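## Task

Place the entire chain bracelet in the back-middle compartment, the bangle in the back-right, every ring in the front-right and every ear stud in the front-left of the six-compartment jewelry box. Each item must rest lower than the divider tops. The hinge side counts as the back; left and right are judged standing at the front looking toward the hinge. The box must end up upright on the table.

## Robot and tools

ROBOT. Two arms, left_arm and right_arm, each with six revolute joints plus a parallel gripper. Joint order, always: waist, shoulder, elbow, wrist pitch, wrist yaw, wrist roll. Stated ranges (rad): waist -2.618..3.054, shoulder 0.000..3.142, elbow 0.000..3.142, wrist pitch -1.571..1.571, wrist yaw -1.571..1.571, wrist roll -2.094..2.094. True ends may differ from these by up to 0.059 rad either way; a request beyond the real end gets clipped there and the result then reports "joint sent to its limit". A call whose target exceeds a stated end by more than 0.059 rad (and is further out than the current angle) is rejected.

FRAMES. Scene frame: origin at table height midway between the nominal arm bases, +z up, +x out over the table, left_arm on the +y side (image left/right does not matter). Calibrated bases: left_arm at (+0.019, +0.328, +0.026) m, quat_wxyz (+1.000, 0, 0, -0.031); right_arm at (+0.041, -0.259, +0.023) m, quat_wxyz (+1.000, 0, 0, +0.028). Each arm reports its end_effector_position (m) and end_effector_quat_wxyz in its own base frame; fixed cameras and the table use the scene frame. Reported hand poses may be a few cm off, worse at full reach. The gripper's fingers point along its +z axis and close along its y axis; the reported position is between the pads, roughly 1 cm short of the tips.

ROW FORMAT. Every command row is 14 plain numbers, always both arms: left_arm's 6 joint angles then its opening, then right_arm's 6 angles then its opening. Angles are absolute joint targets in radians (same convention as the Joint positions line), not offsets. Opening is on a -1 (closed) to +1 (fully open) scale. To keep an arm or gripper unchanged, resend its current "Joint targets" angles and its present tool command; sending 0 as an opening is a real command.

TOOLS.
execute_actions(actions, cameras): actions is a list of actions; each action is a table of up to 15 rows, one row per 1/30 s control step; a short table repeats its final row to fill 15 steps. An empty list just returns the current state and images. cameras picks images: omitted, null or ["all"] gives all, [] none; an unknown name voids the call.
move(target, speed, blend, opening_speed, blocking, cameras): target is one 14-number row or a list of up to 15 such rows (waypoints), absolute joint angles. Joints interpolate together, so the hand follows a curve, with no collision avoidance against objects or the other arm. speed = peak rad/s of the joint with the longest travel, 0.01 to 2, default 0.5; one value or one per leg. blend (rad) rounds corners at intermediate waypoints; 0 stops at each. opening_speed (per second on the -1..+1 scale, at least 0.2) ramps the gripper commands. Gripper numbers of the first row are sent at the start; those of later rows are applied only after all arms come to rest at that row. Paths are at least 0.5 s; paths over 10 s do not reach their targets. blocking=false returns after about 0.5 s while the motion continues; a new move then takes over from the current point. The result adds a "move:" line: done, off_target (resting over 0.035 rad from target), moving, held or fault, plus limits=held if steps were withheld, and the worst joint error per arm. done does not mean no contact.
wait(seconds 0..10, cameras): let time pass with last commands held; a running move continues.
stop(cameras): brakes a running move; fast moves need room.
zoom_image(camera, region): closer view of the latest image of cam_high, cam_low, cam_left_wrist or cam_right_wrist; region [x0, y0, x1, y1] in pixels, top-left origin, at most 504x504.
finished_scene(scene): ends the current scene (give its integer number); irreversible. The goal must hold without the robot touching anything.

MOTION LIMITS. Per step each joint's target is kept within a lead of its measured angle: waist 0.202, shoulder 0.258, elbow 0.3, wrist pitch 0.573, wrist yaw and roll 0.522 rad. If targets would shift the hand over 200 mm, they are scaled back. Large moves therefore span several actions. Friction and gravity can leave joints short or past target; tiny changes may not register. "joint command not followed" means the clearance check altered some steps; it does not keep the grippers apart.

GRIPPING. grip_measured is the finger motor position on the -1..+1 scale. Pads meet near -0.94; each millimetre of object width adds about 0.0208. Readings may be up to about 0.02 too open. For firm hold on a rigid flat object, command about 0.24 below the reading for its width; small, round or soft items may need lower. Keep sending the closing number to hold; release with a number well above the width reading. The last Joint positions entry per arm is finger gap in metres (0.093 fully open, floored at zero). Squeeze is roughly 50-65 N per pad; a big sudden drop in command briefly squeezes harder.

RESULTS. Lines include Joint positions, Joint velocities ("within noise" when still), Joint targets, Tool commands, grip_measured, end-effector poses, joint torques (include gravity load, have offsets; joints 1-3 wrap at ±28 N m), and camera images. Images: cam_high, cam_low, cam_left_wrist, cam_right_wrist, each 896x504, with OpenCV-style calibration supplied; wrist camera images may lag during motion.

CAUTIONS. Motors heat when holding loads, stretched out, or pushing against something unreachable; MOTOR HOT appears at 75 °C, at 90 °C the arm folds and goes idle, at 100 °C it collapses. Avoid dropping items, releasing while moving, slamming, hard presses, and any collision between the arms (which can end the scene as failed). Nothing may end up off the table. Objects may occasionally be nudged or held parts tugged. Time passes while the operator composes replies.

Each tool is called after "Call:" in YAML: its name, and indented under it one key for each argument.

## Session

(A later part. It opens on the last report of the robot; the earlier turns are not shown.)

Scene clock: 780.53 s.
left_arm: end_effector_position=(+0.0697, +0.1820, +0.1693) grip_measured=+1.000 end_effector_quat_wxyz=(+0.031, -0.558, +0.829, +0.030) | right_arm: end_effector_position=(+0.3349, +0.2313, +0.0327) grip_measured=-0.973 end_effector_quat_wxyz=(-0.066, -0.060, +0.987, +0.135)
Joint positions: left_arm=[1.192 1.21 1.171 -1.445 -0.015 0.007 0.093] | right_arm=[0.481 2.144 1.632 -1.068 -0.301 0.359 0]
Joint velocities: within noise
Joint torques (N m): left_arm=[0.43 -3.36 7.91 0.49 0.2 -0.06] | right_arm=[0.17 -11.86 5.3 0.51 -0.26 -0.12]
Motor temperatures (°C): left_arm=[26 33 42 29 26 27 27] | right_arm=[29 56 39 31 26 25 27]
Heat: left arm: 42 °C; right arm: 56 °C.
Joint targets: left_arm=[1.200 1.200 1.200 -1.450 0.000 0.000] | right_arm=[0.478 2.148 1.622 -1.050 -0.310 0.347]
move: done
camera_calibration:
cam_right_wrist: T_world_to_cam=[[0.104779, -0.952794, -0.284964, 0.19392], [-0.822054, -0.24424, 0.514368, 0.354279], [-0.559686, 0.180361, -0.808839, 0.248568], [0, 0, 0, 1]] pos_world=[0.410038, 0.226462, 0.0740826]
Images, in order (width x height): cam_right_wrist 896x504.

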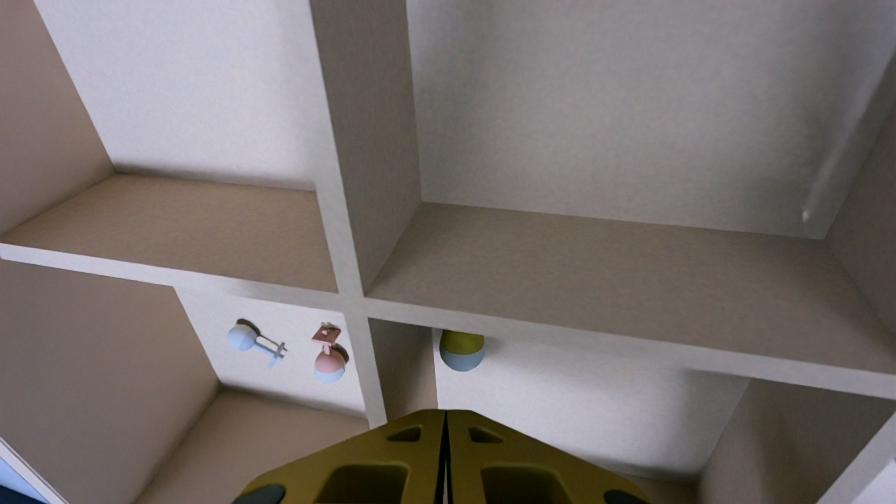

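Call:
move:
  target:
    - [1.2,1.2,1.2,-1.45,0,0,1,0.483,2.165,1.578,-0.975,-0.31,0.347,-1]
  speed: 0.2
  cameras: ["cam_right_wrist"]

Scene clock: 790.70 s.
left_arm: end_effector_position=(+0.0697, +0.1820, +0.1693) grip_measured=+1.000 end_effector_quat_wxyz=(+0.031, -0.558, +0.829, +0.030) | right_arm: end_effector_position=(+0.3349, +0.2313, +0.0230) grip_measured=-0.973 end_effector_quat_wxyz=(-0.060, -0.061, +0.987, +0.137)
Joint positions: left_arm=[1.192 1.21 1.171 -1.445 -0.015 0.007 0.093] | right_arm=[0.481 2.144 1.592 -1.016 -0.301 0.359 0]
Joint velocities: within noise
Joint torques (N m): left_arm=[0.43 -3.36 7.91 0.49 0.2 -0.05] | right_arm=[0.61 -10.21 4.82 0.78 -0.25 -0.08]
Motor temperatures (°C): left_arm=[26 33 42 29 26 27 27] | right_arm=[29 58 38 31 26 25 27]
Heat: left arm: 42 °C; right arm: 58 °C.
Joint targets: left_arm=[1.200 1.200 1.200 -1.450 0.000 0.000] | right_arm=[0.483 2.165 1.578 -0.975 -0.310 0.347]
move: off_target (right_arm); right_arm: the wrist pitch is farthest, 0.041 rad from its target
camera_calibration:
cam_right_wrist: T_world_to_cam=[[0.108686, -0.951161, -0.28893, 0.18949], [-0.827574, -0.247602, 0.5038, 0.362113], [-0.550734, 0.184355, -0.814067, 0.236926], [0, 0, 0, 1]] pos_world=[0.409564, 0.226216, 0.0651905]
Images, in order (width x height): cam_right_wrist 896x504.

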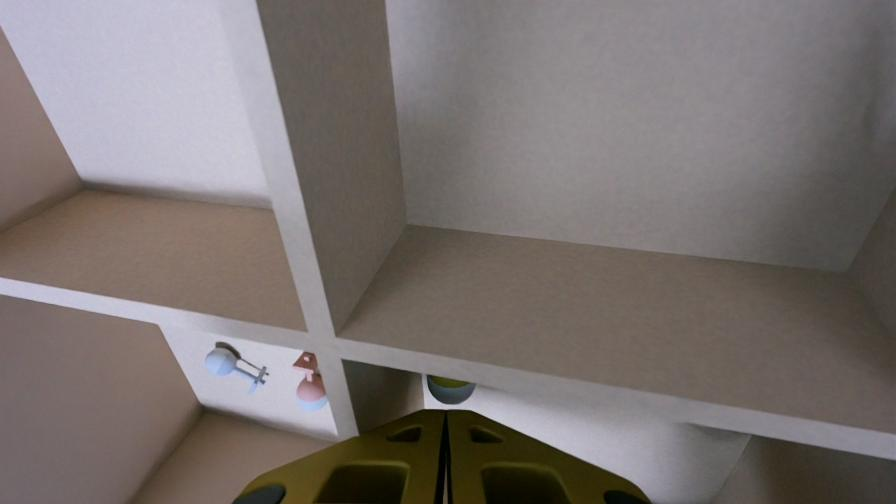

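Call:
move:
  target:
    - [1.2,1.2,1.2,-1.45,0,0,1,0.483,2.168,1.568,-0.955,-0.31,0.347,-1]
    - [1.2,1.2,1.2,-1.45,0,0,1,0.42,2.168,1.562,-0.95,-0.31,0.30,-1]
    - [1.2,1.2,1.2,-1.45,0,0,1,0.42,2.13,1.66,-1.09,-0.31,0.30,-1]
  speed: 0.12
  cameras: ["cam_right_wrist"]

Scene clock: 803.70 s.
left_arm: end_effector_position=(+0.0697, +0.1820, +0.1693) grip_measured=+1.000 end_effector_quat_wxyz=(+0.031, -0.558, +0.829, +0.030) | right_arm: end_effector_position=(+0.3487, +0.2143, +0.0351) grip_measured=-0.973 end_effector_quat_wxyz=(-0.057, -0.056, +0.986, +0.143)
Joint positions: left_arm=[1.192 1.21 1.171 -1.445 -0.015 0.007 0.093] | right_arm=[0.425 2.144 1.64 -1.07 -0.31 0.312 0]
Joint velocities: within noise
Joint torques (N m): left_arm=[0.44 -3.36 7.92 0.49 0.2 -0.06] | right_arm=[0.02 -13.59 8.13 0.13 -0.17 -0.09]
Motor temperatures (°C): left_arm=[26 33 43 29 26 27 27] | right_arm=[29 59 38 31 26 25 27]
Heat: left arm: 43 °C; right arm: 59 °C.
Joint targets: left_arm=[1.200 1.200 1.200 -1.450 0.000 0.000] | right_arm=[0.420 2.130 1.660 -1.090 -0.310 0.300]
move: done
camera_calibration:
cam_right_wrist: T_world_to_cam=[[0.0990086, -0.948932, -0.299541, 0.178632], [-0.832205, -0.243996, 0.497896, 0.364247], [-0.545557, 0.199984, -0.813864, 0.252388], [0, 0, 0, 1]] pos_world=[0.423134, 0.207911, 0.0775603]
Images, in order (width x height): cam_right_wrist 896x504.

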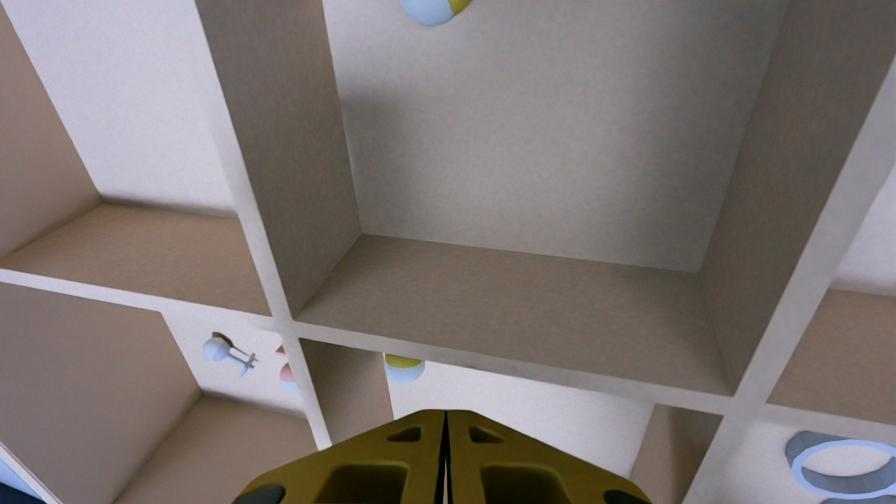

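Call:
move:
  target:
    - [1.2,1.2,1.2,-1.45,0,0,1,0.45,2.06,1.68,-1.17,-0.3,0.2,-0.65]
    - [1.2,1.2,1.2,-1.45,0,0,1,0.477,2.135,1.605,-1.045,-0.3,-1.19,-0.65]
  speed: 0.6
  blend: 0.02
  cameras: ["cam_right_wrist"]

Scene clock: 841.37 s.
left_arm: end_effector_position=(+0.0697, +0.1820, +0.1693) grip_measured=+1.000 end_effector_quat_wxyz=(+0.031, -0.558, +0.829, +0.030) | right_arm: end_effector_position=(+0.3354, +0.2280, +0.0401) grip_measured=-0.652 end_effector_quat_wxyz=(-0.057, +0.726, -0.671, -0.143)
Joint positions: left_arm=[1.192 1.21 1.171 -1.445 -0.015 0.007 0.093] | right_arm=[0.471 2.115 1.615 -1.063 -0.308 -1.177 0.014]
Joint velocities: within noise
Joint torques (N m): left_arm=[0.43 -3.36 7.92 0.48 0.2 -0.05] | right_arm=[1.03 -10.07 5.35 0.53 -0.16 -0.11]
Motor temperatures (°C): left_arm=[26 33 43 29 26 27 27] | right_arm=[29 65 41 30 26 25 27]
Heat: left arm: 43 °C; right arm: 65 °C.
Joint targets: left_arm=[1.200 1.200 1.200 -1.450 0.000 0.000] | right_arm=[0.477 2.135 1.605 -1.045 -0.300 -1.190]
move: done
camera_calibration:
cam_right_wrist: T_world_to_cam=[[0.987805, 0.102668, -0.11705, -0.350694], [0.120591, -0.980038, 0.158061, 0.215932], [-0.0984857, -0.170248, -0.980467, 0.187589], [0, 0, 0, 1]] pos_world=[0.338853, 0.279564, 0.108745]
Images, in order (width x height): cam_right_wrist 896x504.

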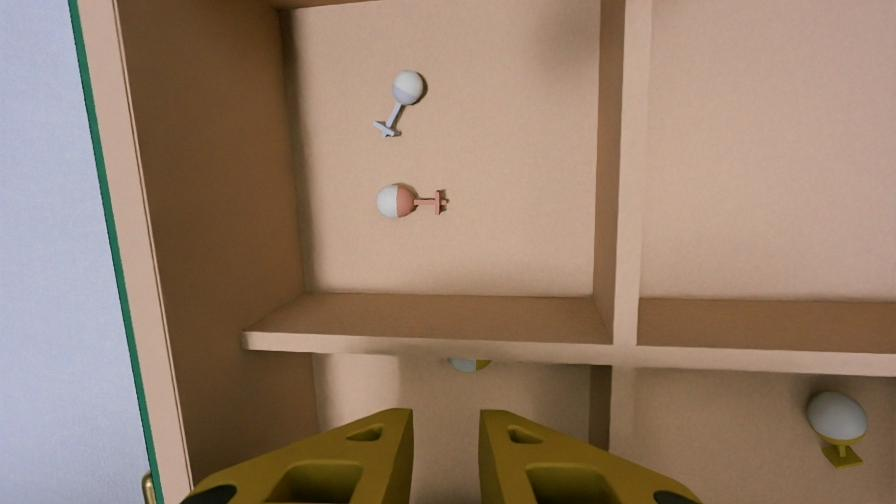

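Call:
move:
  target:
    - [1.2,1.2,1.2,-1.45,0,0,1,0.477,2.163,1.557,-0.967,-0.3,-1.19,-0.65]
  speed: 0.25
  cameras: ["cam_right_wrist"]

Scene clock: 847.90 s.
left_arm: end_effector_position=(+0.0697, +0.1820, +0.1693) grip_measured=+1.000 end_effector_quat_wxyz=(+0.031, -0.558, +0.829, +0.030) | right_arm: end_effector_position=(+0.3314, +0.2260, +0.0173) grip_measured=-0.652 end_effector_quat_wxyz=(-0.047, +0.725, -0.672, -0.146)
Joint positions: left_arm=[1.192 1.21 1.171 -1.445 -0.015 0.007 0.093] | right_arm=[0.471 2.143 1.565 -1.006 -0.308 -1.178 0.014]
Joint velocities: within noise
Joint torques (N m): left_arm=[0.44 -3.36 7.91 0.49 0.2 -0.06] | right_arm=[1.02 -10.13 5.34 0.69 -0.16 -0.08]
Motor temperatures (°C): left_arm=[26 33 43 29 26 27 27] | right_arm=[29 65 40 30 26 25 27]
Heat: left arm: 43 °C; right arm: 65 °C.
Joint targets: left_arm=[1.200 1.200 1.200 -1.450 0.000 0.000] | right_arm=[0.477 2.163 1.557 -0.967 -0.300 -1.190]
move: off_target (right_arm); right_arm: the wrist pitch is farthest, 0.039 rad from its target
camera_calibration:
cam_right_wrist: T_world_to_cam=[[0.985365, 0.10256, -0.136155, -0.348112], [0.124629, -0.978393, 0.164967, 0.216218], [-0.116294, -0.179522, -0.976856, 0.172461], [0, 0, 0, 1]] pos_world=[0.336126, 0.278209, 0.0854038]
Images, in order (width x height): cam_right_wrist 896x504.

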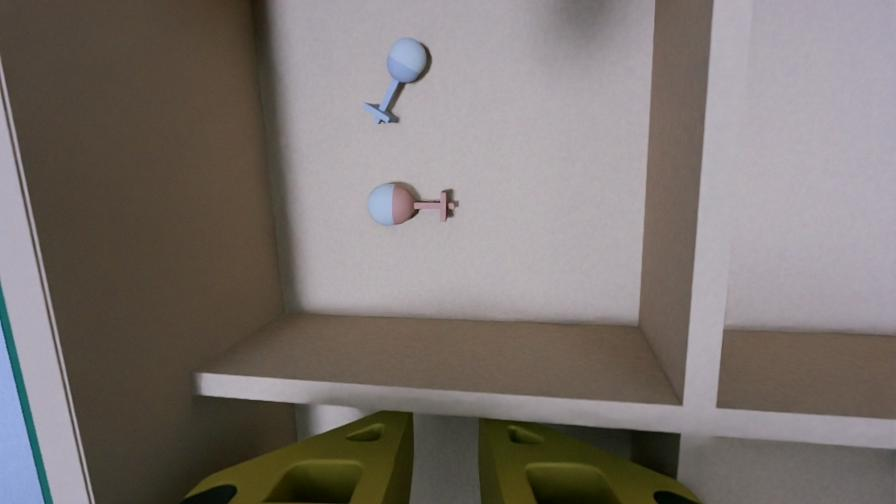

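Call:
move:
  target:
    - [1.2,1.2,1.2,-1.45,0,0,1,0.477,2.163,1.562,-0.948,-0.3,-1.19,-0.62]
  speed: 0.25
  cameras: ["cam_right_wrist"]

Scene clock: 855.80 s.
left_arm: end_effector_position=(+0.0697, +0.1820, +0.1693) grip_measured=+1.000 end_effector_quat_wxyz=(+0.031, -0.558, +0.829, +0.030) | right_arm: end_effector_position=(+0.3313, +0.2259, +0.0172) grip_measured=-0.623 end_effector_quat_wxyz=(-0.047, +0.725, -0.672, -0.146)
Joint positions: left_arm=[1.192 1.21 1.171 -1.445 -0.015 0.007 0.093] | right_arm=[0.471 2.143 1.565 -1.006 -0.308 -1.178 0.015]
Joint velocities: within noise
Joint torques (N m): left_arm=[0.43 -3.36 7.91 0.49 0.2 -0.05] | right_arm=[1.02 -10.11 5.83 0.89 -0.16 -0.08]
Motor temperatures (°C): left_arm=[26 33 43 29 26 27 27] | right_arm=[29 64 40 30 26 25 27]
Heat: left arm: 43 °C; right arm: 64 °C.
Joint targets: left_arm=[1.200 1.200 1.200 -1.450 0.000 0.000] | right_arm=[0.477 2.163 1.562 -0.948 -0.300 -1.190]
move: off_target (right_arm); right_arm: the wrist pitch is farthest, 0.058 rad from its target
camera_calibration:
cam_right_wrist: T_world_to_cam=[[0.985318, 0.102536, -0.136508, -0.347985], [0.124685, -0.978365, 0.165094, 0.216165], [-0.116627, -0.179691, -0.976785, 0.172498], [0, 0, 0, 1]] pos_world=[0.336041, 0.278166, 0.0853036]
Images, in order (width x height): cam_right_wrist 896x504.

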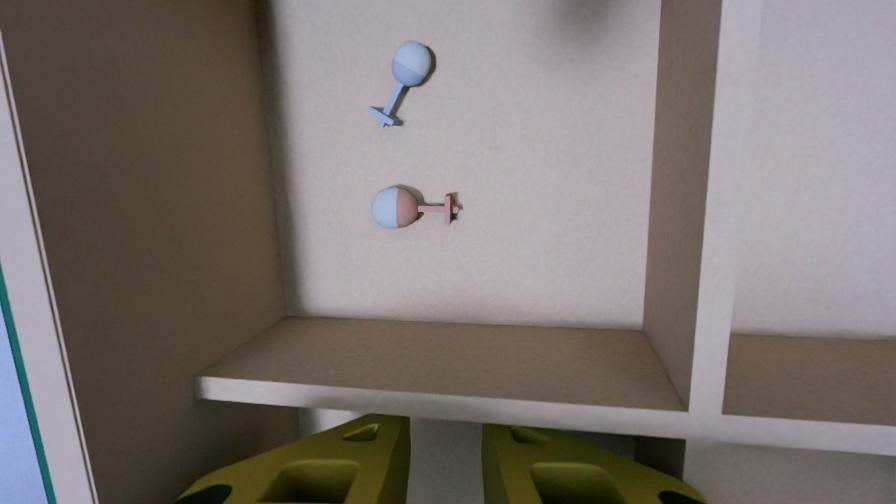

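Call:
move:
  target:
    - [1.2,1.2,1.2,-1.45,0,0,1,0.481,2.12,1.64,-1.07,-0.3,-1.19,-1]
    - [1.2,1.2,1.2,-1.45,0,0,1,0.481,2.152,1.60,-1.015,-0.3,-1.19,-1]
    - [1.2,1.2,1.2,-1.45,0,0,1,0.481,2.167,1.568,-0.955,-0.3,-1.19,-1]
  speed: 0.3
  blend: 0.005
  cameras: ["cam_right_wrist"]

Scene clock: 869.43 s.
left_arm: end_effector_position=(+0.0697, +0.1820, +0.1693) grip_measured=+1.000 end_effector_quat_wxyz=(+0.031, -0.558, +0.829, +0.030) | right_arm: end_effector_position=(+0.3378, +0.2311, +0.0185) grip_measured=-0.973 end_effector_quat_wxyz=(-0.060, +0.728, -0.668, -0.142)
Joint positions: left_arm=[1.192 1.21 1.171 -1.445 -0.015 0.007 0.093] | right_arm=[0.475 2.148 1.577 -0.985 -0.308 -1.179 0]
Joint velocities: within noise
Joint torques (N m): left_arm=[0.44 -3.37 7.92 0.49 0.2 -0.06] | right_arm=[1.01 -10.29 5.3 0.66 -0.17 -0.08]
Motor temperatures (°C): left_arm=[26 33 43 29 26 27 27] | right_arm=[29 64 39 30 26 25 27]
Heat: left arm: 43 °C; right arm: 64 °C.
Joint targets: left_arm=[1.200 1.200 1.200 -1.450 0.000 0.000] | right_arm=[0.481 2.167 1.568 -0.955 -0.300 -1.190]
move: done
camera_calibration:
cam_right_wrist: T_world_to_cam=[[0.987988, 0.108647, -0.109891, -0.357566], [0.12505, -0.979892, 0.155478, 0.220664], [-0.0907894, -0.167352, -0.981708, 0.163934], [0, 0, 0, 1]] pos_world=[0.340561, 0.28251, 0.0873335]
Images, in order (width x height): cam_right_wrist 896x504.

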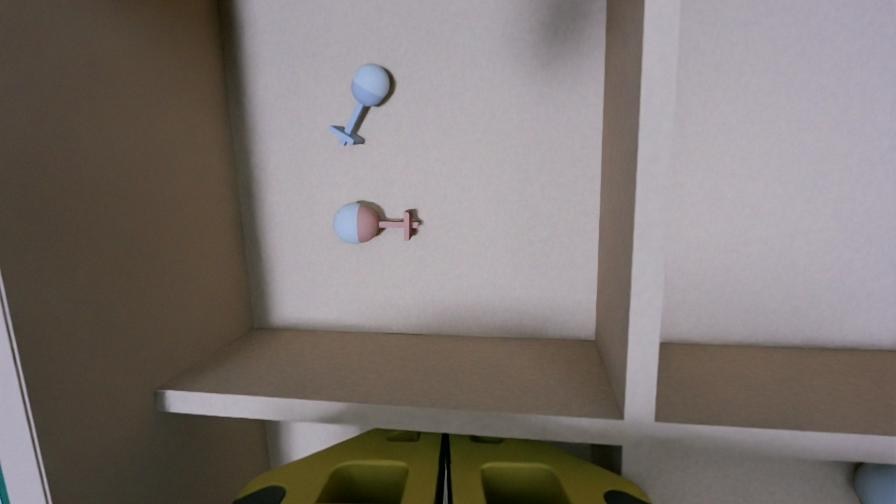

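Call:
move:
  target:
    - [1.2,1.2,1.2,-1.45,0,0,1,0.481,2.167,1.555,-0.935,-0.3,-1.19,-1]
    - [1.2,1.2,1.2,-1.45,0,0,1,0.415,2.167,1.552,-0.935,-0.3,-1.19,-1]
    - [1.2,1.2,1.2,-1.45,0,0,1,0.40,2.1,1.68,-1.12,-0.1,-1.19,-1]
  speed: 0.12
  cameras: ["cam_right_wrist"]

Scene clock: 878.53 s.
left_arm: end_effector_position=(+0.0697, +0.1820, +0.1693) grip_measured=+1.000 end_effector_quat_wxyz=(+0.031, -0.558, +0.829, +0.030) | right_arm: end_effector_position=(+0.3657, +0.1773, +0.0378) grip_measured=-0.973 end_effector_quat_wxyz=(-0.021, +0.712, -0.700, -0.051)
Joint positions: left_arm=[1.192 1.21 1.171 -1.445 -0.015 0.007 0.093] | right_arm=[0.406 2.133 1.661 -1.1 -0.11 -1.183 0]
Joint velocities: within noise
Joint torques (N m): left_arm=[0.43 -3.36 7.92 0.48 0.2 -0.05] | right_arm=[-0.05 -15.23 8.08 0.11 -0.02 -0.03]
Motor temperatures (°C): left_arm=[26 33 43 29 26 27 27] | right_arm=[29 63 40 30 26 25 27]
Heat: left arm: 43 °C; right arm: 63 °C.
Joint targets: left_arm=[1.200 1.200 1.200 -1.450 0.000 0.000] | right_arm=[0.400 2.100 1.680 -1.120 -0.100 -1.190]
move: done
camera_calibration:
cam_right_wrist: T_world_to_cam=[[0.998288, 0.0272983, -0.0517334, -0.368696], [0.0433127, -0.939389, 0.340107, 0.177156], [-0.0393134, -0.341765, -0.938963, 0.186944], [0, 0, 0, 1]] pos_world=[0.367741, 0.240374, 0.0962072]
Images, in order (width x height): cam_right_wrist 896x504.

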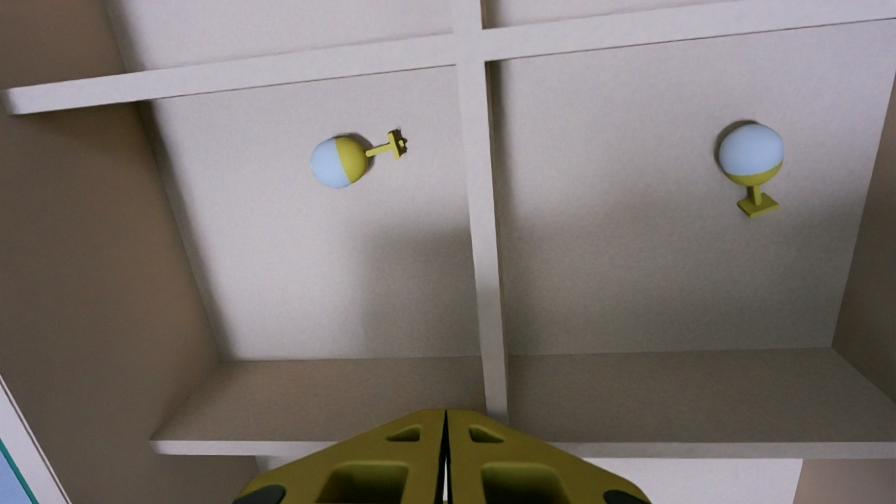

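Call:
move:
  target:
    - [1.2,1.2,1.2,-1.45,0,0,1,0.535,2.10,1.66,-1.12,-0.1,-1.13,-1]
    - [1.2,1.2,1.2,-1.45,0,0,1,0.54,2.15,1.62,-1.04,-0.1,-1.13,-1]
    - [1.2,1.2,1.2,-1.45,0,0,1,0.54,2.168,1.578,-0.975,-0.1,-1.13,-1]
    - [1.2,1.2,1.2,-1.45,0,0,1,0.46,2.168,1.576,-0.975,-0.1,-1.13,-1]
    - [1.2,1.2,1.2,-1.45,0,0,1,0.44,2.08,1.70,-1.19,0,-1.13,-1]
  speed: [0.5,0.3,0.2,0.12,0.3]
  cameras: ["cam_right_wrist"]

Scene clock: 908.47 s.
left_arm: end_effector_position=(+0.0697, +0.1820, +0.1693) grip_measured=+1.000 end_effector_quat_wxyz=(+0.031, -0.558, +0.829, +0.030) | right_arm: end_effector_position=(+0.3579, +0.1727, +0.0520) grip_measured=-0.973 end_effector_quat_wxyz=(+0.009, +0.713, -0.701, -0.009)
Joint positions: left_arm=[1.192 1.21 1.171 -1.445 -0.015 0.007 0.093] | right_arm=[0.446 2.107 1.684 -1.17 -0.01 -1.142 0]
Joint velocities: within noise
Joint torques (N m): left_arm=[0.43 -3.36 7.92 0.49 0.2 -0.05] | right_arm=[0.02 -14.53 7.88 0.01 0.08 0.17]
Motor temperatures (°C): left_arm=[26 33 43 29 26 27 27] | right_arm=[29 73 42 29 26 25 27]
Heat: left arm: 43 °C; right arm: 73 °C.
Joint targets: left_arm=[1.200 1.200 1.200 -1.450 0.000 0.000] | right_arm=[0.440 2.080 1.700 -1.190 0.000 -1.130]
move: done
camera_calibration:
cam_right_wrist: T_world_to_cam=[[0.999102, 0.0232914, -0.035394, -0.360419], [0.0363796, -0.899787, 0.434811, 0.159078], [-0.0217197, -0.435708, -0.899826, 0.206292], [0, 0, 0, 1]] pos_world=[0.358789, 0.241414, 0.103702]
Images, in order (width x height): cam_right_wrist 896x504.

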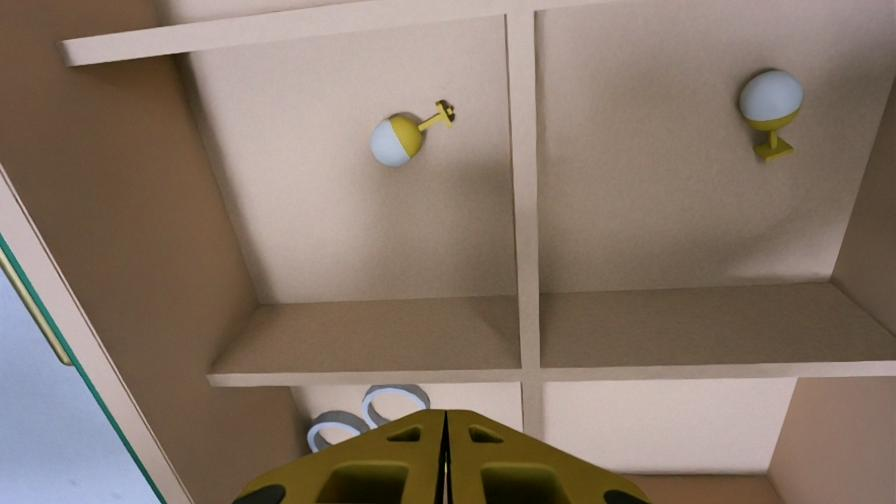

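Call:
move:
  target:
    - [-0.37,1.294,1.034,-1.311,0,0,-0.3,0.44,1.75,1.70,-1.4,0,-0.5,-1]
    - [-0.37,1.294,1.034,-1.311,0,0,-0.3,-0.5,0.95,0.9,-1.3,0,0,-0.6]
  speed: 0.8
  blend: 0.1
  cameras: ["cam_left_wrist","cam_high"]

Scene clock: 936.80 s.
left_arm: end_effector_position=(+0.1872, -0.0691, +0.1233) grip_measured=-0.298 end_effector_quat_wxyz=(+0.003, +0.184, +0.983, +0.005) | right_arm: end_effector_position=(+0.1457, -0.0782, +0.1409) grip_measured=-0.602 end_effector_quat_wxyz=(+0.101, +0.238, +0.966, -0.025)
Joint positions: left_arm=[-0.363 1.287 1.042 -1.321 -0.011 0.007 0.031] | right_arm=[-0.495 0.955 0.91 -1.317 -0.002 -0.012 0.016]
Joint velocities: within noise
Joint torques (N m): left_arm=[-0.79 -2.48 4.68 0.47 0.16 -0.05] | right_arm=[0.02 -1.77 5.85 0.99 0.04 0.18]
Motor temperatures (°C): left_arm=[26 33 43 29 26 27 27] | right_arm=[29 68 42 29 26 25 27]
Heat: left arm: 43 °C; right arm: 68 °C.
Joint targets: left_arm=[-0.370 1.294 1.034 -1.311 0.000 0.000] | right_arm=[-0.500 0.950 0.900 -1.300 0.000 0.000]
move: done
camera_calibration:
cam_left_wrist: T_world_to_cam=[[-0.349518, -0.936859, -0.0115091, 0.00214839], [-0.867186, 0.318825, 0.382542, 0.17923], [-0.354719, 0.143686, -0.923866, 0.270991], [0, 0, 0, 1]] pos_world=[0.252302, -0.0940678, 0.181821]
Images, in order (width x height): cam_high 896x504, cam_left_wrist 896x504.

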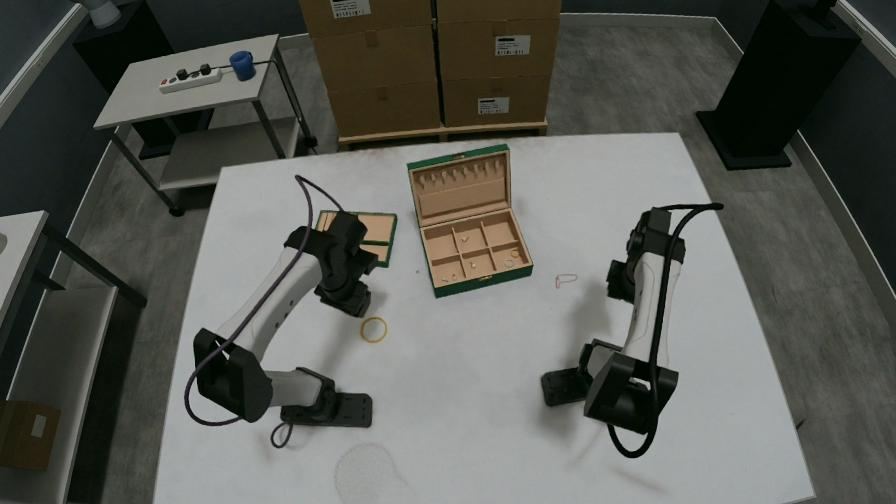

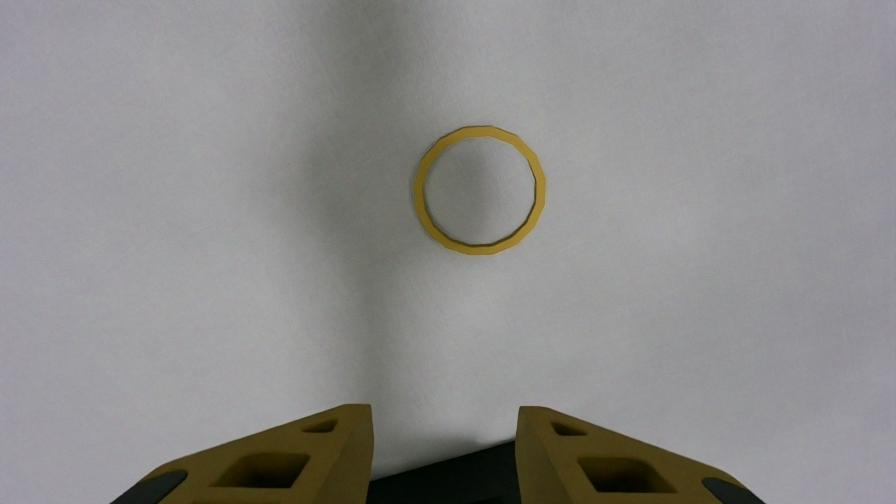

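Call:
move:
  target:
    - [-0.55,1.4626,0.8,-0.90,0,-0.15,-0.4,-0.5,0.95,0.9,-1.3,0,0,-0.6]
  speed: 0.6
  cameras: ["cam_left_wrist"]

Scene clock: 954.87 s.
left_arm: end_effector_position=(+0.1918, -0.1138, +0.0323) grip_measured=-0.398 end_effector_quat_wxyz=(+0.005, +0.199, +0.980, +0.004) | right_arm: end_effector_position=(+0.1461, -0.0784, +0.1410) grip_measured=-0.602 end_effector_quat_wxyz=(+0.102, +0.238, +0.966, -0.025)
Joint positions: left_arm=[-0.543 1.458 0.806 -0.912 -0.01 -0.141 0.026] | right_arm=[-0.495 0.955 0.91 -1.315 -0.002 -0.012 0.016]
Joint velocities: within noise
Joint torques (N m): left_arm=[-0.73 -3.74 4.55 0.46 0.14 -0.06] | right_arm=[0.02 -1.78 5.85 0.98 0.04 0.17]
Motor temperatures (°C): left_arm=[26 33 42 29 26 27 27] | right_arm=[29 60 42 30 26 25 27]
Heat: left arm: 42 °C; right arm: 60 °C.
Joint targets: left_arm=[-0.550 1.463 0.800 -0.900 0.000 -0.150] | right_arm=[-0.500 0.950 0.900 -1.300 0.000 0.000]
move: done
camera_calibration:
cam_left_wrist: T_world_to_cam=[[-0.379338, -0.925204, -0.0100368, -0.0321204], [-0.857483, 0.347456, 0.37947, 0.233783], [-0.3476, 0.152554, -0.92515, 0.194689], [0, 0, 0, 1]] pos_world=[0.255954, -0.140648, 0.0910801]
Images, in order (width x height): cam_left_wrist 896x504.

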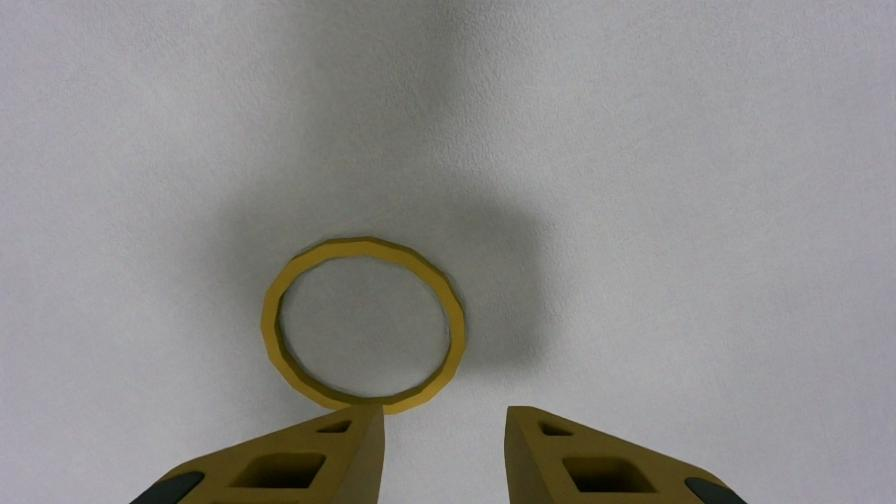

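Call:
move:
  target:
    - [-0.558,1.553,0.718,-0.74,0,-0.15,-0.4,-0.5,0.95,0.9,-1.3,0,0,-0.6]
  speed: 0.4
  cameras: ["cam_left_wrist"]

Scene clock: 970.07 s.
left_arm: end_effector_position=(+0.1913, -0.1153, -0.0039) grip_measured=-0.398 end_effector_quat_wxyz=(+0.000, +0.202, +0.979, +0.005) | right_arm: end_effector_position=(+0.1463, -0.0785, +0.1410) grip_measured=-0.602 end_effector_quat_wxyz=(+0.103, +0.238, +0.966, -0.025)
Joint positions: left_arm=[-0.55 1.548 0.724 -0.751 -0.01 -0.142 0.026] | right_arm=[-0.495 0.955 0.91 -1.314 -0.002 -0.012 0.016]
Joint velocities: within noise
Joint torques (N m): left_arm=[-0.83 -3.97 4.11 0.49 0.14 -0.06] | right_arm=[0.02 -1.78 5.85 0.97 0.04 0.17]
Motor temperatures (°C): left_arm=[26 33 41 29 26 27 27] | right_arm=[29 55 41 30 26 25 27]
Heat: left arm: 41 °C; right arm: 55 °C.
Joint targets: left_arm=[-0.558 1.553 0.718 -0.740 0.000 -0.150] | right_arm=[-0.500 0.950 0.900 -1.300 0.000 0.000]
move: done
camera_calibration:
cam_left_wrist: T_world_to_cam=[[-0.384725, -0.922957, -0.0116765, -0.0327709], [-0.851983, 0.350216, 0.389196, 0.246936], [-0.355122, 0.159682, -0.921081, 0.163505], [0, 0, 0, 1]] pos_world=[0.255842, -0.142836, 0.0541123]
Images, in order (width x height): cam_left_wrist 896x504.

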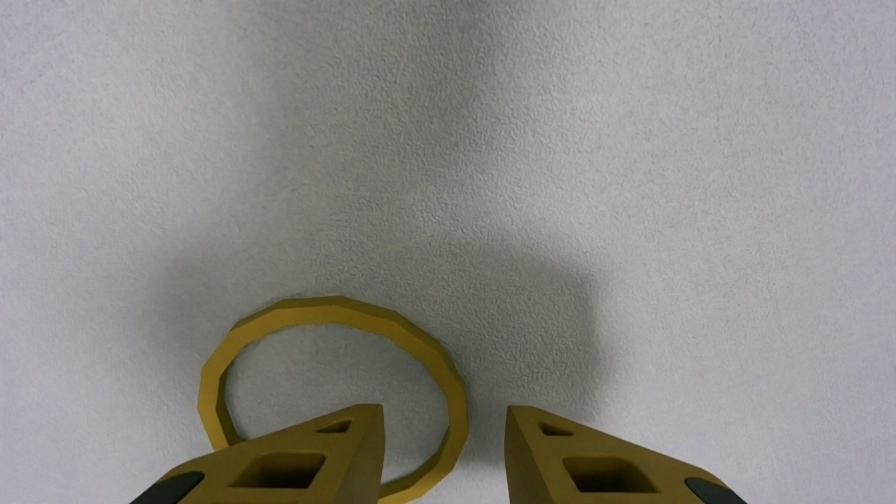

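Call:
move:
  target:
    - [-0.558,1.553,0.718,-0.74,0,-0.15,-0.4,-0.5,0.95,0.9,-1.3,0,0,-0.6]
    - [-0.558,1.553,0.718,-0.74,0,-0.15,-1,-0.5,0.95,0.9,-1.3,0,0,-0.6]
    - [-0.558,1.44,0.84,-0.97,0,-0.15,-1,-0.5,0.95,0.9,-1.3,0,0,-0.6]
    - [-1.044,2.03,1.56,-1.1,0,-0.15,-1,-0.5,0.95,0.9,-1.3,0,0,-0.6]
    - [-1.044,2.10,1.468,-0.936,0,-0.15,-1,-0.5,0.95,0.9,-1.3,0,0,-0.6]
  speed: 0.6
  opening_speed: 0.6
  blend: [0,0,0.03,0,0]
  cameras: ["cam_left_wrist","cam_high"]

Scene clock: 991.27 s.
left_arm: end_effector_position=(+0.1947, -0.3325, +0.0034) grip_measured=-0.982 end_effector_quat_wxyz=(+0.000, +0.436, +0.900, +0.005) | right_arm: end_effector_position=(+0.1463, -0.0785, +0.1410) grip_measured=-0.602 end_effector_quat_wxyz=(+0.103, +0.238, +0.966, -0.025)
Joint positions: left_arm=[-1.045 2.1 1.471 -0.947 -0.008 -0.142 0] | right_arm=[-0.495 0.955 0.91 -1.314 -0.002 -0.012 0.016]
Joint velocities: within noise
Joint torques (N m): left_arm=[-0.12 -9.26 4.81 0.49 0.12 -0.05] | right_arm=[0.02 -1.78 5.86 0.96 0.05 0.17]
Motor temperatures (°C): left_arm=[26 33 40 29 26 27 27] | right_arm=[29 51 41 30 26 25 27]
Heat: left arm: 40 °C; right arm: 51 °C.
Joint targets: left_arm=[-1.044 2.100 1.468 -0.936 0.000 -0.150] | right_arm=[-0.500 0.950 0.900 -1.300 0.000 0.000]
move: done
camera_calibration:
cam_left_wrist: T_world_to_cam=[[-0.776858, -0.629596, -0.0100275, -0.0579913], [-0.58258, 0.71262, 0.390862, 0.39107], [-0.23894, 0.309486, -0.920395, 0.233283], [0, 0, 0, 1]] pos_world=[0.23852, -0.387394, 0.0612765]
Images, in order (width x height): cam_high 896x504, cam_left_wrist 896x504.

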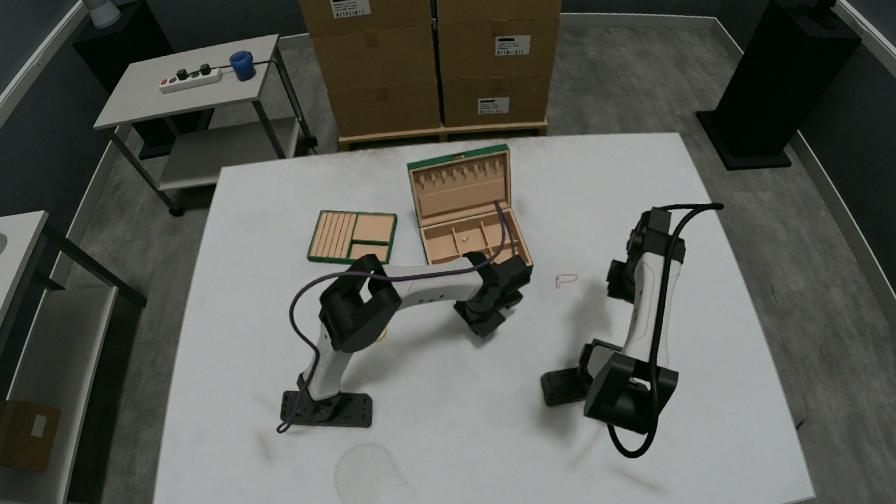

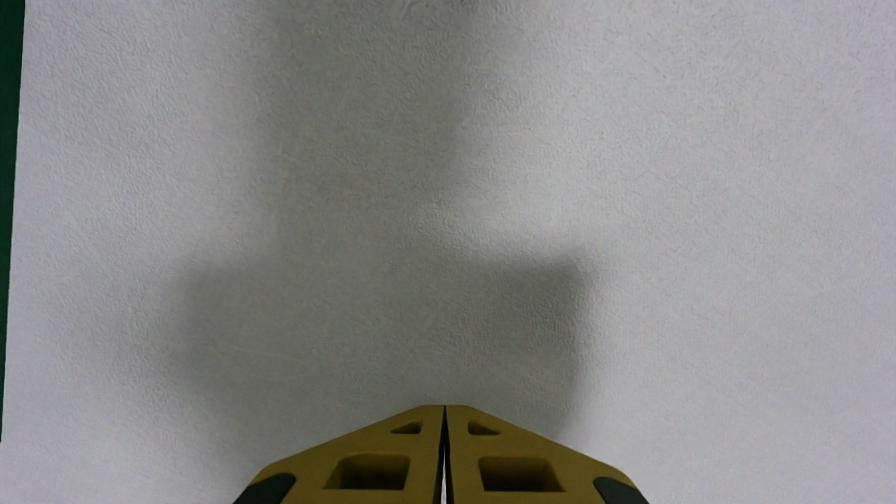

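Call:
move:
  target:
    - [-1.0,1.95,1.56,-1.15,0,-0.15,-0.5,-0.5,0.95,0.9,-1.3,0,0,-0.6]
    - [-0.558,1.4626,0.8,-0.90,0,-0.15,-0.4,-0.5,0.95,0.9,-1.3,0,0,-0.6]
  speed: 0.8
  cameras: ["cam_left_wrist"]

Scene clock: 998.07 s.
left_arm: end_effector_position=(+0.1875, -0.1174, +0.0269) grip_measured=-0.402 end_effector_quat_wxyz=(-0.008, +0.210, +0.978, +0.007) | right_arm: end_effector_position=(+0.1464, -0.0785, +0.1410) grip_measured=-0.602 end_effector_quat_wxyz=(+0.103, +0.238, +0.966, -0.025)
Joint positions: left_arm=[-0.565 1.486 0.806 -0.91 -0.007 -0.142 0.026] | right_arm=[-0.495 0.955 0.91 -1.314 -0.002 -0.012 0.016]
Joint velocities: within noise
Joint torques (N m): left_arm=[0.4 -6.34 4.4 0.41 0.11 -0.05] | right_arm=[0.03 -1.78 5.86 0.96 0.05 0.17]
Motor temperatures (°C): left_arm=[26 35 40 29 26 27 27] | right_arm=[29 51 41 30 26 25 27]
Heat: left arm: 40 °C; right arm: 51 °C.
Joint targets: left_arm=[-0.558 1.463 0.800 -0.900 0.000 -0.150] | right_arm=[-0.500 0.950 0.900 -1.300 0.000 0.000]
move: done
camera_calibration:
cam_left_wrist: T_world_to_cam=[[-0.398896, -0.916926, -0.0113331, -0.0325074], [-0.841008, 0.360886, 0.403073, 0.231266], [-0.365498, 0.170315, -0.915098, 0.193944], [0, 0, 0, 1]] pos_world=[0.252415, -0.146299, 0.0838925]
Images, in order (width x height): cam_left_wrist 896x504.

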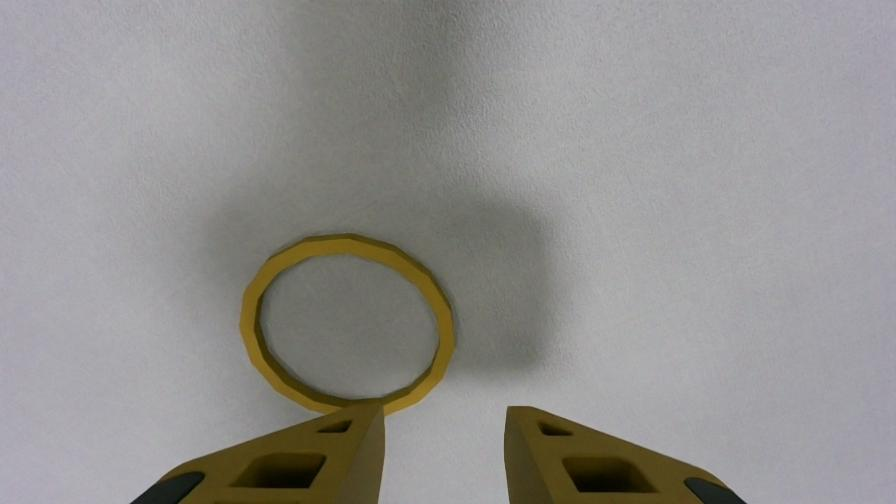

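Call:
move:
  target:
    - [-0.550,1.572,0.703,-0.70,0,-0.15,-0.4,-0.5,0.95,0.9,-1.3,0,0,-0.6]
  speed: 0.25
  cameras: ["cam_left_wrist"]

Call:
move:
  target:
    - [-0.550,1.568,0.709,-0.71,0,-0.15,-1,-0.5,0.95,0.9,-1.3,0,0,-0.6]
    - [-0.550,1.49,0.80,-0.88,0,-0.15,-1,-0.5,0.95,0.9,-1.3,0,0,-0.6]
  speed: 0.3
  opening_speed: 0.6
  cameras: ["cam_left_wrist"]

Scene clock: 1014.40 s.
left_arm: end_effector_position=(+0.1917, -0.1181, -0.0107) grip_measured=-0.402 end_effector_quat_wxyz=(+0.003, +0.206, +0.978, +0.003) | right_arm: end_effector_position=(+0.1464, -0.0785, +0.1410) grip_measured=-0.602 end_effector_quat_wxyz=(+0.103, +0.238, +0.966, -0.025)
Joint positions: left_arm=[-0.558 1.566 0.709 -0.712 -0.007 -0.142 0.026] | right_arm=[-0.495 0.955 0.91 -1.314 -0.002 -0.012 0.016]
Joint velocities: within noise
Joint torques (N m): left_arm=[0.47 -3.97 3.97 0.49 0.12 -0.06] | right_arm=[0.02 -1.78 5.85 0.96 0.04 0.17]
Motor temperatures (°C): left_arm=[26 35 39 29 26 27 27] | right_arm=[29 49 41 30 26 25 27]
Heat: left arm: 39 °C; right arm: 49 °C.
Joint targets: left_arm=[-0.550 1.572 0.703 -0.700 0.000 -0.150] | right_arm=[-0.500 0.950 0.900 -1.300 0.000 0.000]
move: done
camera_calibration:
cam_left_wrist: T_world_to_cam=[[-0.392061, -0.919905, -0.0079785, -0.0335521], [-0.850855, 0.359308, 0.383333, 0.251698], [-0.349763, 0.157078, -0.923576, 0.156506], [0, 0, 0, 1]] pos_world=[0.255744, -0.145886, 0.047793]
Images, in order (width x height): cam_left_wrist 896x504.

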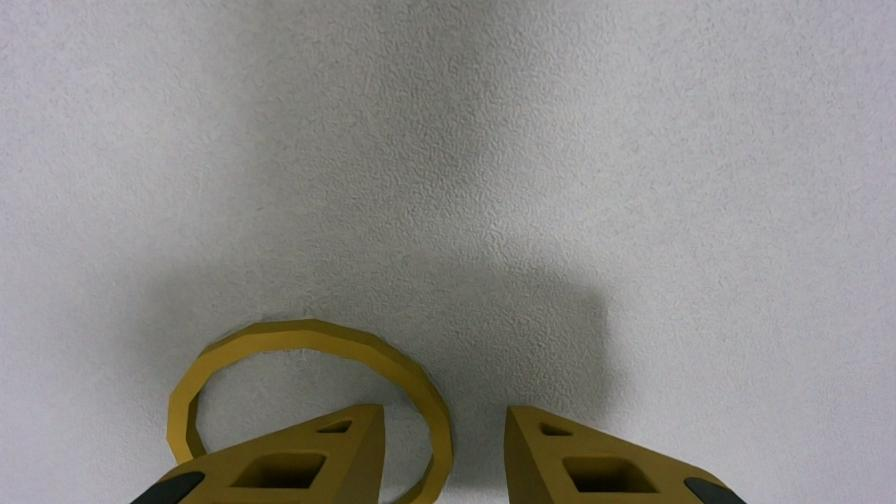

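Scene clock: 1016.83 s.
left_arm: end_effector_position=(+0.1848, -0.1138, +0.0147) grip_measured=-0.982 end_effector_quat_wxyz=(-0.016, +0.206, +0.978, +0.010) | right_arm: end_effector_position=(+0.1464, -0.0785, +0.1410) grip_measured=-0.602 end_effector_quat_wxyz=(+0.103, +0.238, +0.966, -0.025)
Joint positions: left_arm=[-0.558 1.511 0.774 -0.871 -0.007 -0.142 0] | right_arm=[-0.495 0.955 0.91 -1.314 -0.002 -0.012 0.016]
Joint velocities: within noise
Joint torques (N m): left_arm=[0.47 -6.16 7.01 0.21 0.12 -0.05] | right_arm=[0.02 -1.78 5.85 0.97 0.04 0.17]
Motor temperatures (°C): left_arm=[26 35 40 29 26 27 27] | right_arm=[29 49 41 30 26 25 27]
Heat: left arm: 40 °C; right arm: 49 °C.
Joint targets: left_arm=[-0.550 1.490 0.800 -0.880 0.000 -0.150] | right_arm=[-0.500 0.950 0.900 -1.300 0.000 0.000]
move: done
camera_calibration:
cam_left_wrist: T_world_to_cam=[[-0.392428, -0.919676, -0.0140364, -0.0319123], [-0.837483, 0.350963, 0.418864, 0.230604], [-0.380293, 0.176129, -0.90794, 0.184471], [0, 0, 0, 1]] pos_world=[0.250757, -0.142773, 0.0704484]
Images, in order (width x height): cam_left_wrist 896x504.

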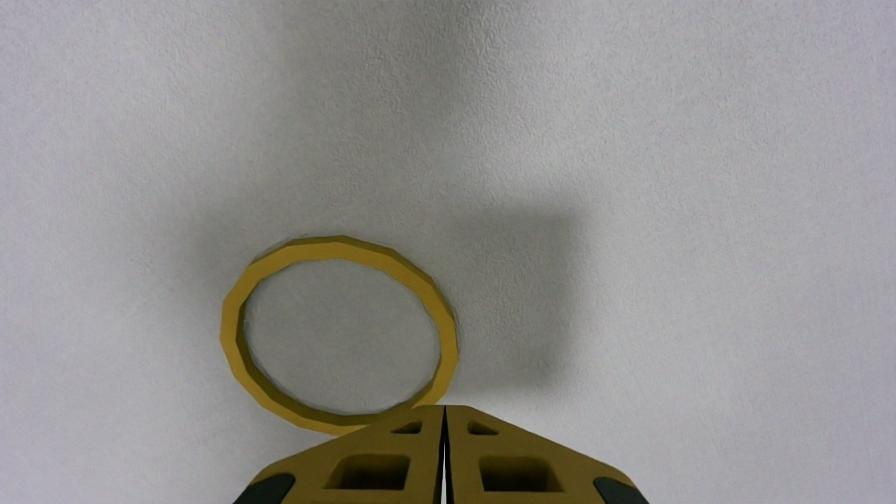

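Call:
move:
  target:
    - [-0.550,1.572,0.703,-0.70,0,-0.15,-0.4,-0.5,0.95,0.9,-1.3,0,0,-0.6]
    - [-0.550,1.595,0.682,-0.65,0,-0.15,-0.4,-0.5,0.95,0.9,-1.3,0,0,-0.6]
  speed: [0.4,0.15]
  cameras: ["cam_left_wrist"]

Scene clock: 1034.20 s.
left_arm: end_effector_position=(+0.1907, -0.1175, -0.0183) grip_measured=-0.402 end_effector_quat_wxyz=(+0.001, +0.206, +0.978, +0.004) | right_arm: end_effector_position=(+0.1464, -0.0785, +0.1410) grip_measured=-0.602 end_effector_quat_wxyz=(+0.103, +0.238, +0.966, -0.025)
Joint positions: left_arm=[-0.558 1.586 0.692 -0.678 -0.007 -0.142 0.026] | right_arm=[-0.495 0.955 0.91 -1.314 -0.002 -0.012 0.016]
Joint velocities: within noise
Joint torques (N m): left_arm=[0.46 -3.71 3.58 0.63 0.12 -0.05] | right_arm=[0.01 -1.8 5.86 0.96 0.05 0.17]
Motor temperatures (°C): left_arm=[26 35 40 29 26 27 27] | right_arm=[29 48 41 30 26 25 27]
Heat: left arm: 40 °C; right arm: 48 °C.
Joint targets: left_arm=[-0.550 1.595 0.682 -0.650 0.000 -0.150] | right_arm=[-0.500 0.950 0.900 -1.300 0.000 0.000]
move: done
camera_calibration:
cam_left_wrist: T_world_to_cam=[[-0.392085, -0.91989, -0.00850846, -0.0334328], [-0.849734, 0.358608, 0.386462, 0.253296], [-0.352451, 0.158756, -0.922266, 0.149752], [0, 0, 0, 1]] pos_world=[0.254906, -0.145362, 0.0399374]
Images, in order (width x height): cam_left_wrist 896x504.

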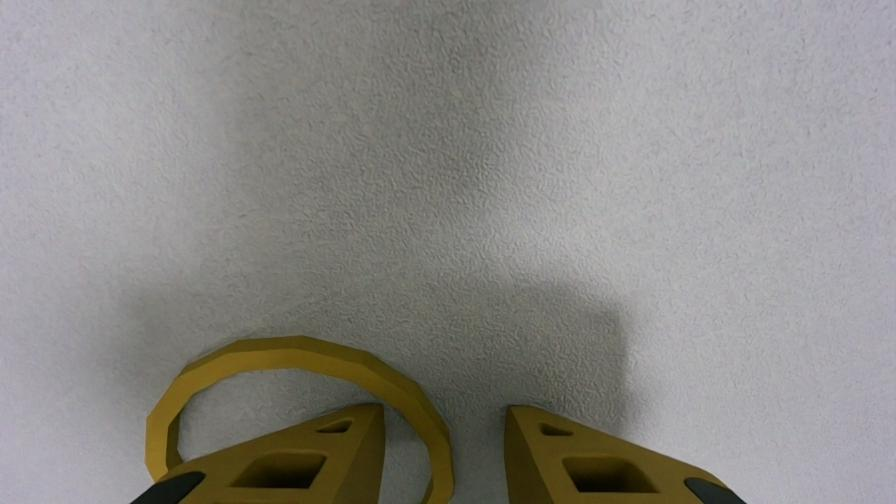

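Call:
move:
  target:
    - [-0.550,1.593,0.685,-0.66,0,-0.15,-1,-0.5,0.95,0.9,-1.3,0,0,-0.6]
    - [-0.550,1.47,0.83,-0.93,0,-0.15,-1,-0.5,0.95,0.9,-1.3,0,0,-0.6]
  speed: 0.3
  opening_speed: 0.6
  cameras: ["cam_left_wrist"]

Scene clock: 1044.43 s.
left_arm: end_effector_position=(+0.1845, -0.1142, +0.0252) grip_measured=-0.972 end_effector_quat_wxyz=(-0.017, +0.206, +0.978, +0.009) | right_arm: end_effector_position=(+0.1464, -0.0785, +0.1410) grip_measured=-0.602 end_effector_quat_wxyz=(+0.103, +0.238, +0.966, -0.025)
Joint positions: left_arm=[-0.558 1.491 0.803 -0.921 -0.005 -0.143 0] | right_arm=[-0.495 0.955 0.91 -1.314 -0.002 -0.012 0.016]
Joint velocities: within noise
Joint torques (N m): left_arm=[0.47 -6.13 7.24 0.19 0.09 -0.05] | right_arm=[0.02 -1.78 5.85 0.97 0.05 0.17]
Motor temperatures (°C): left_arm=[26 35 40 29 26 27 27] | right_arm=[29 47 41 30 26 25 27]
Heat: left arm: 40 °C; right arm: 47 °C.
Joint targets: left_arm=[-0.550 1.470 0.830 -0.930 0.000 -0.150] | right_arm=[-0.500 0.950 0.900 -1.300 0.000 0.000]
move: done
camera_calibration:
cam_left_wrist: T_world_to_cam=[[-0.391673, -0.92003, -0.0117222, -0.0324366], [-0.836521, 0.350759, 0.420953, 0.225842], [-0.383177, 0.174682, -0.907007, 0.19425], [0, 0, 0, 1]] pos_world=[0.250649, -0.142991, 0.0807375]
Images, in order (width x height): cam_left_wrist 896x504.

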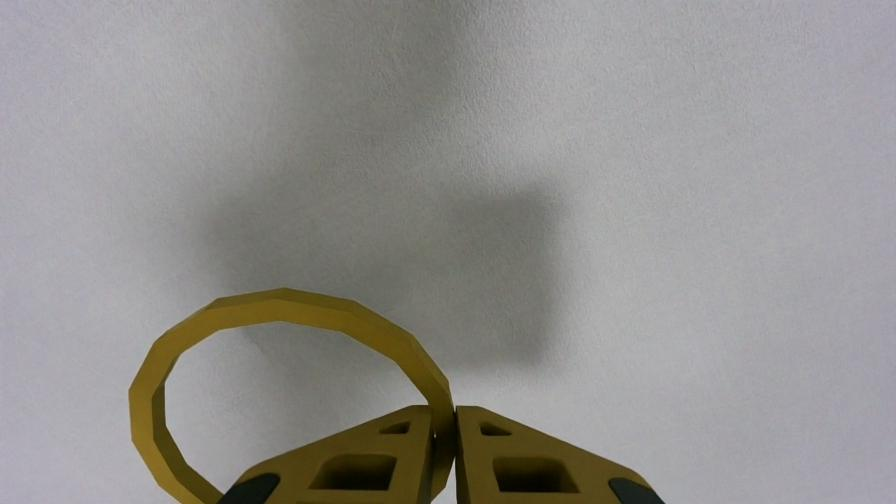

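Call:
move:
  target:
    - [-1.044,2.03,1.56,-1.1,0,-0.15,-1,-0.5,0.95,0.9,-1.3,0,0,-0.6]
    - [-1.044,2.125,1.447,-0.893,0,-0.15,-1,-0.5,0.95,0.9,-1.3,0,0,-0.6]
    - [-1.044,2.125,1.447,-0.893,0,-0.15,-0.5,-0.5,0.95,0.9,-1.3,0,0,-0.6]
    - [-1.044,1.98,1.62,-1.2,0,-0.15,-0.5,-0.5,0.95,0.9,-1.3,0,0,-0.6]
    - [0.3,1.2,1.2,-1.45,0,0,-0.5,-0.5,0.95,0.9,-1.3,0,0,-0.6]
  speed: [0.7,0.3,0.5,0.5,1.2]
  opening_speed: 0.8
  cameras: ["cam_high"]

Call:
zoom_image:
  camera: "cam_high"
  region: [380, 200, 640, 400]

Scene clock: 1061.87 s.
left_arm: end_effector_position=(+0.1934, +0.0589, +0.1798) grip_measured=-0.502 end_effector_quat_wxyz=(+0.062, -0.150, +0.987, +0.011) | right_arm: end_effector_position=(+0.1464, -0.0785, +0.1410) grip_measured=-0.602 end_effector_quat_wxyz=(+0.103, +0.238, +0.966, -0.025)
Joint positions: left_arm=[0.292 1.209 1.208 -1.444 -0.004 -0.009 0.021] | right_arm=[-0.495 0.955 0.91 -1.314 -0.002 -0.012 0.016]
Joint velocities: within noise
Joint torques (N m): left_arm=[0.43 -3.26 4.66 0.54 0.08 0.12] | right_arm=[0.02 -1.8 5.85 0.97 0.04 0.17]
Motor temperatures (°C): left_arm=[26 36 40 29 26 27 27] | right_arm=[29 47 41 30 26 25 27]
Heat: left arm: 40 °C; right arm: 47 °C.
Joint targets: left_arm=[0.300 1.200 1.200 -1.450 0.000 0.000] | right_arm=[-0.500 0.950 0.900 -1.300 0.000 0.000]
move: done
Images, in order (width x height): cam_high 896x504.

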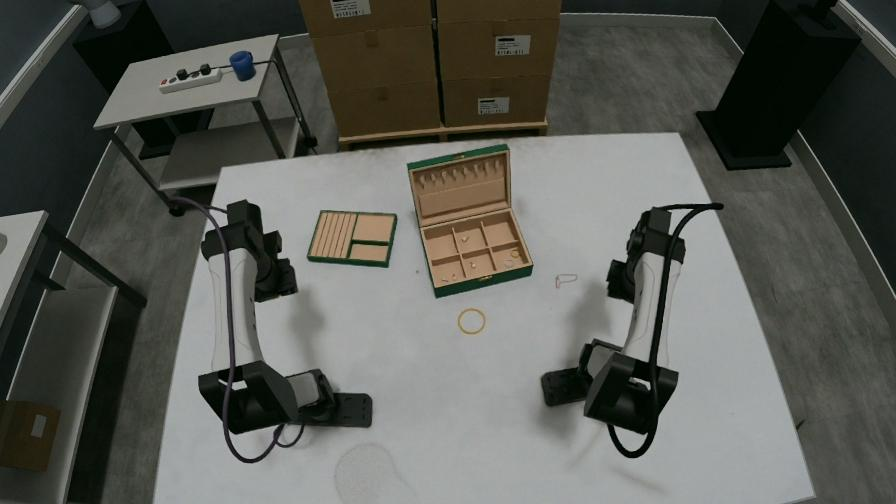

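Scaled by 1.938 from the camera's 896x504 image, which has a finer 1280x720 frame.

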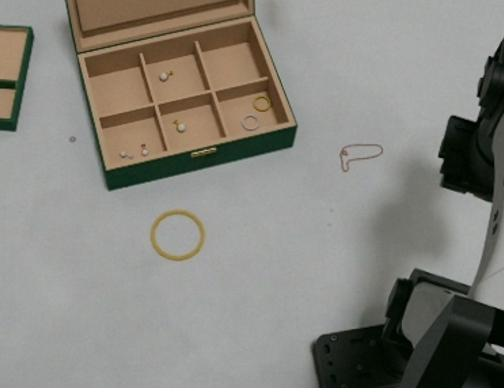

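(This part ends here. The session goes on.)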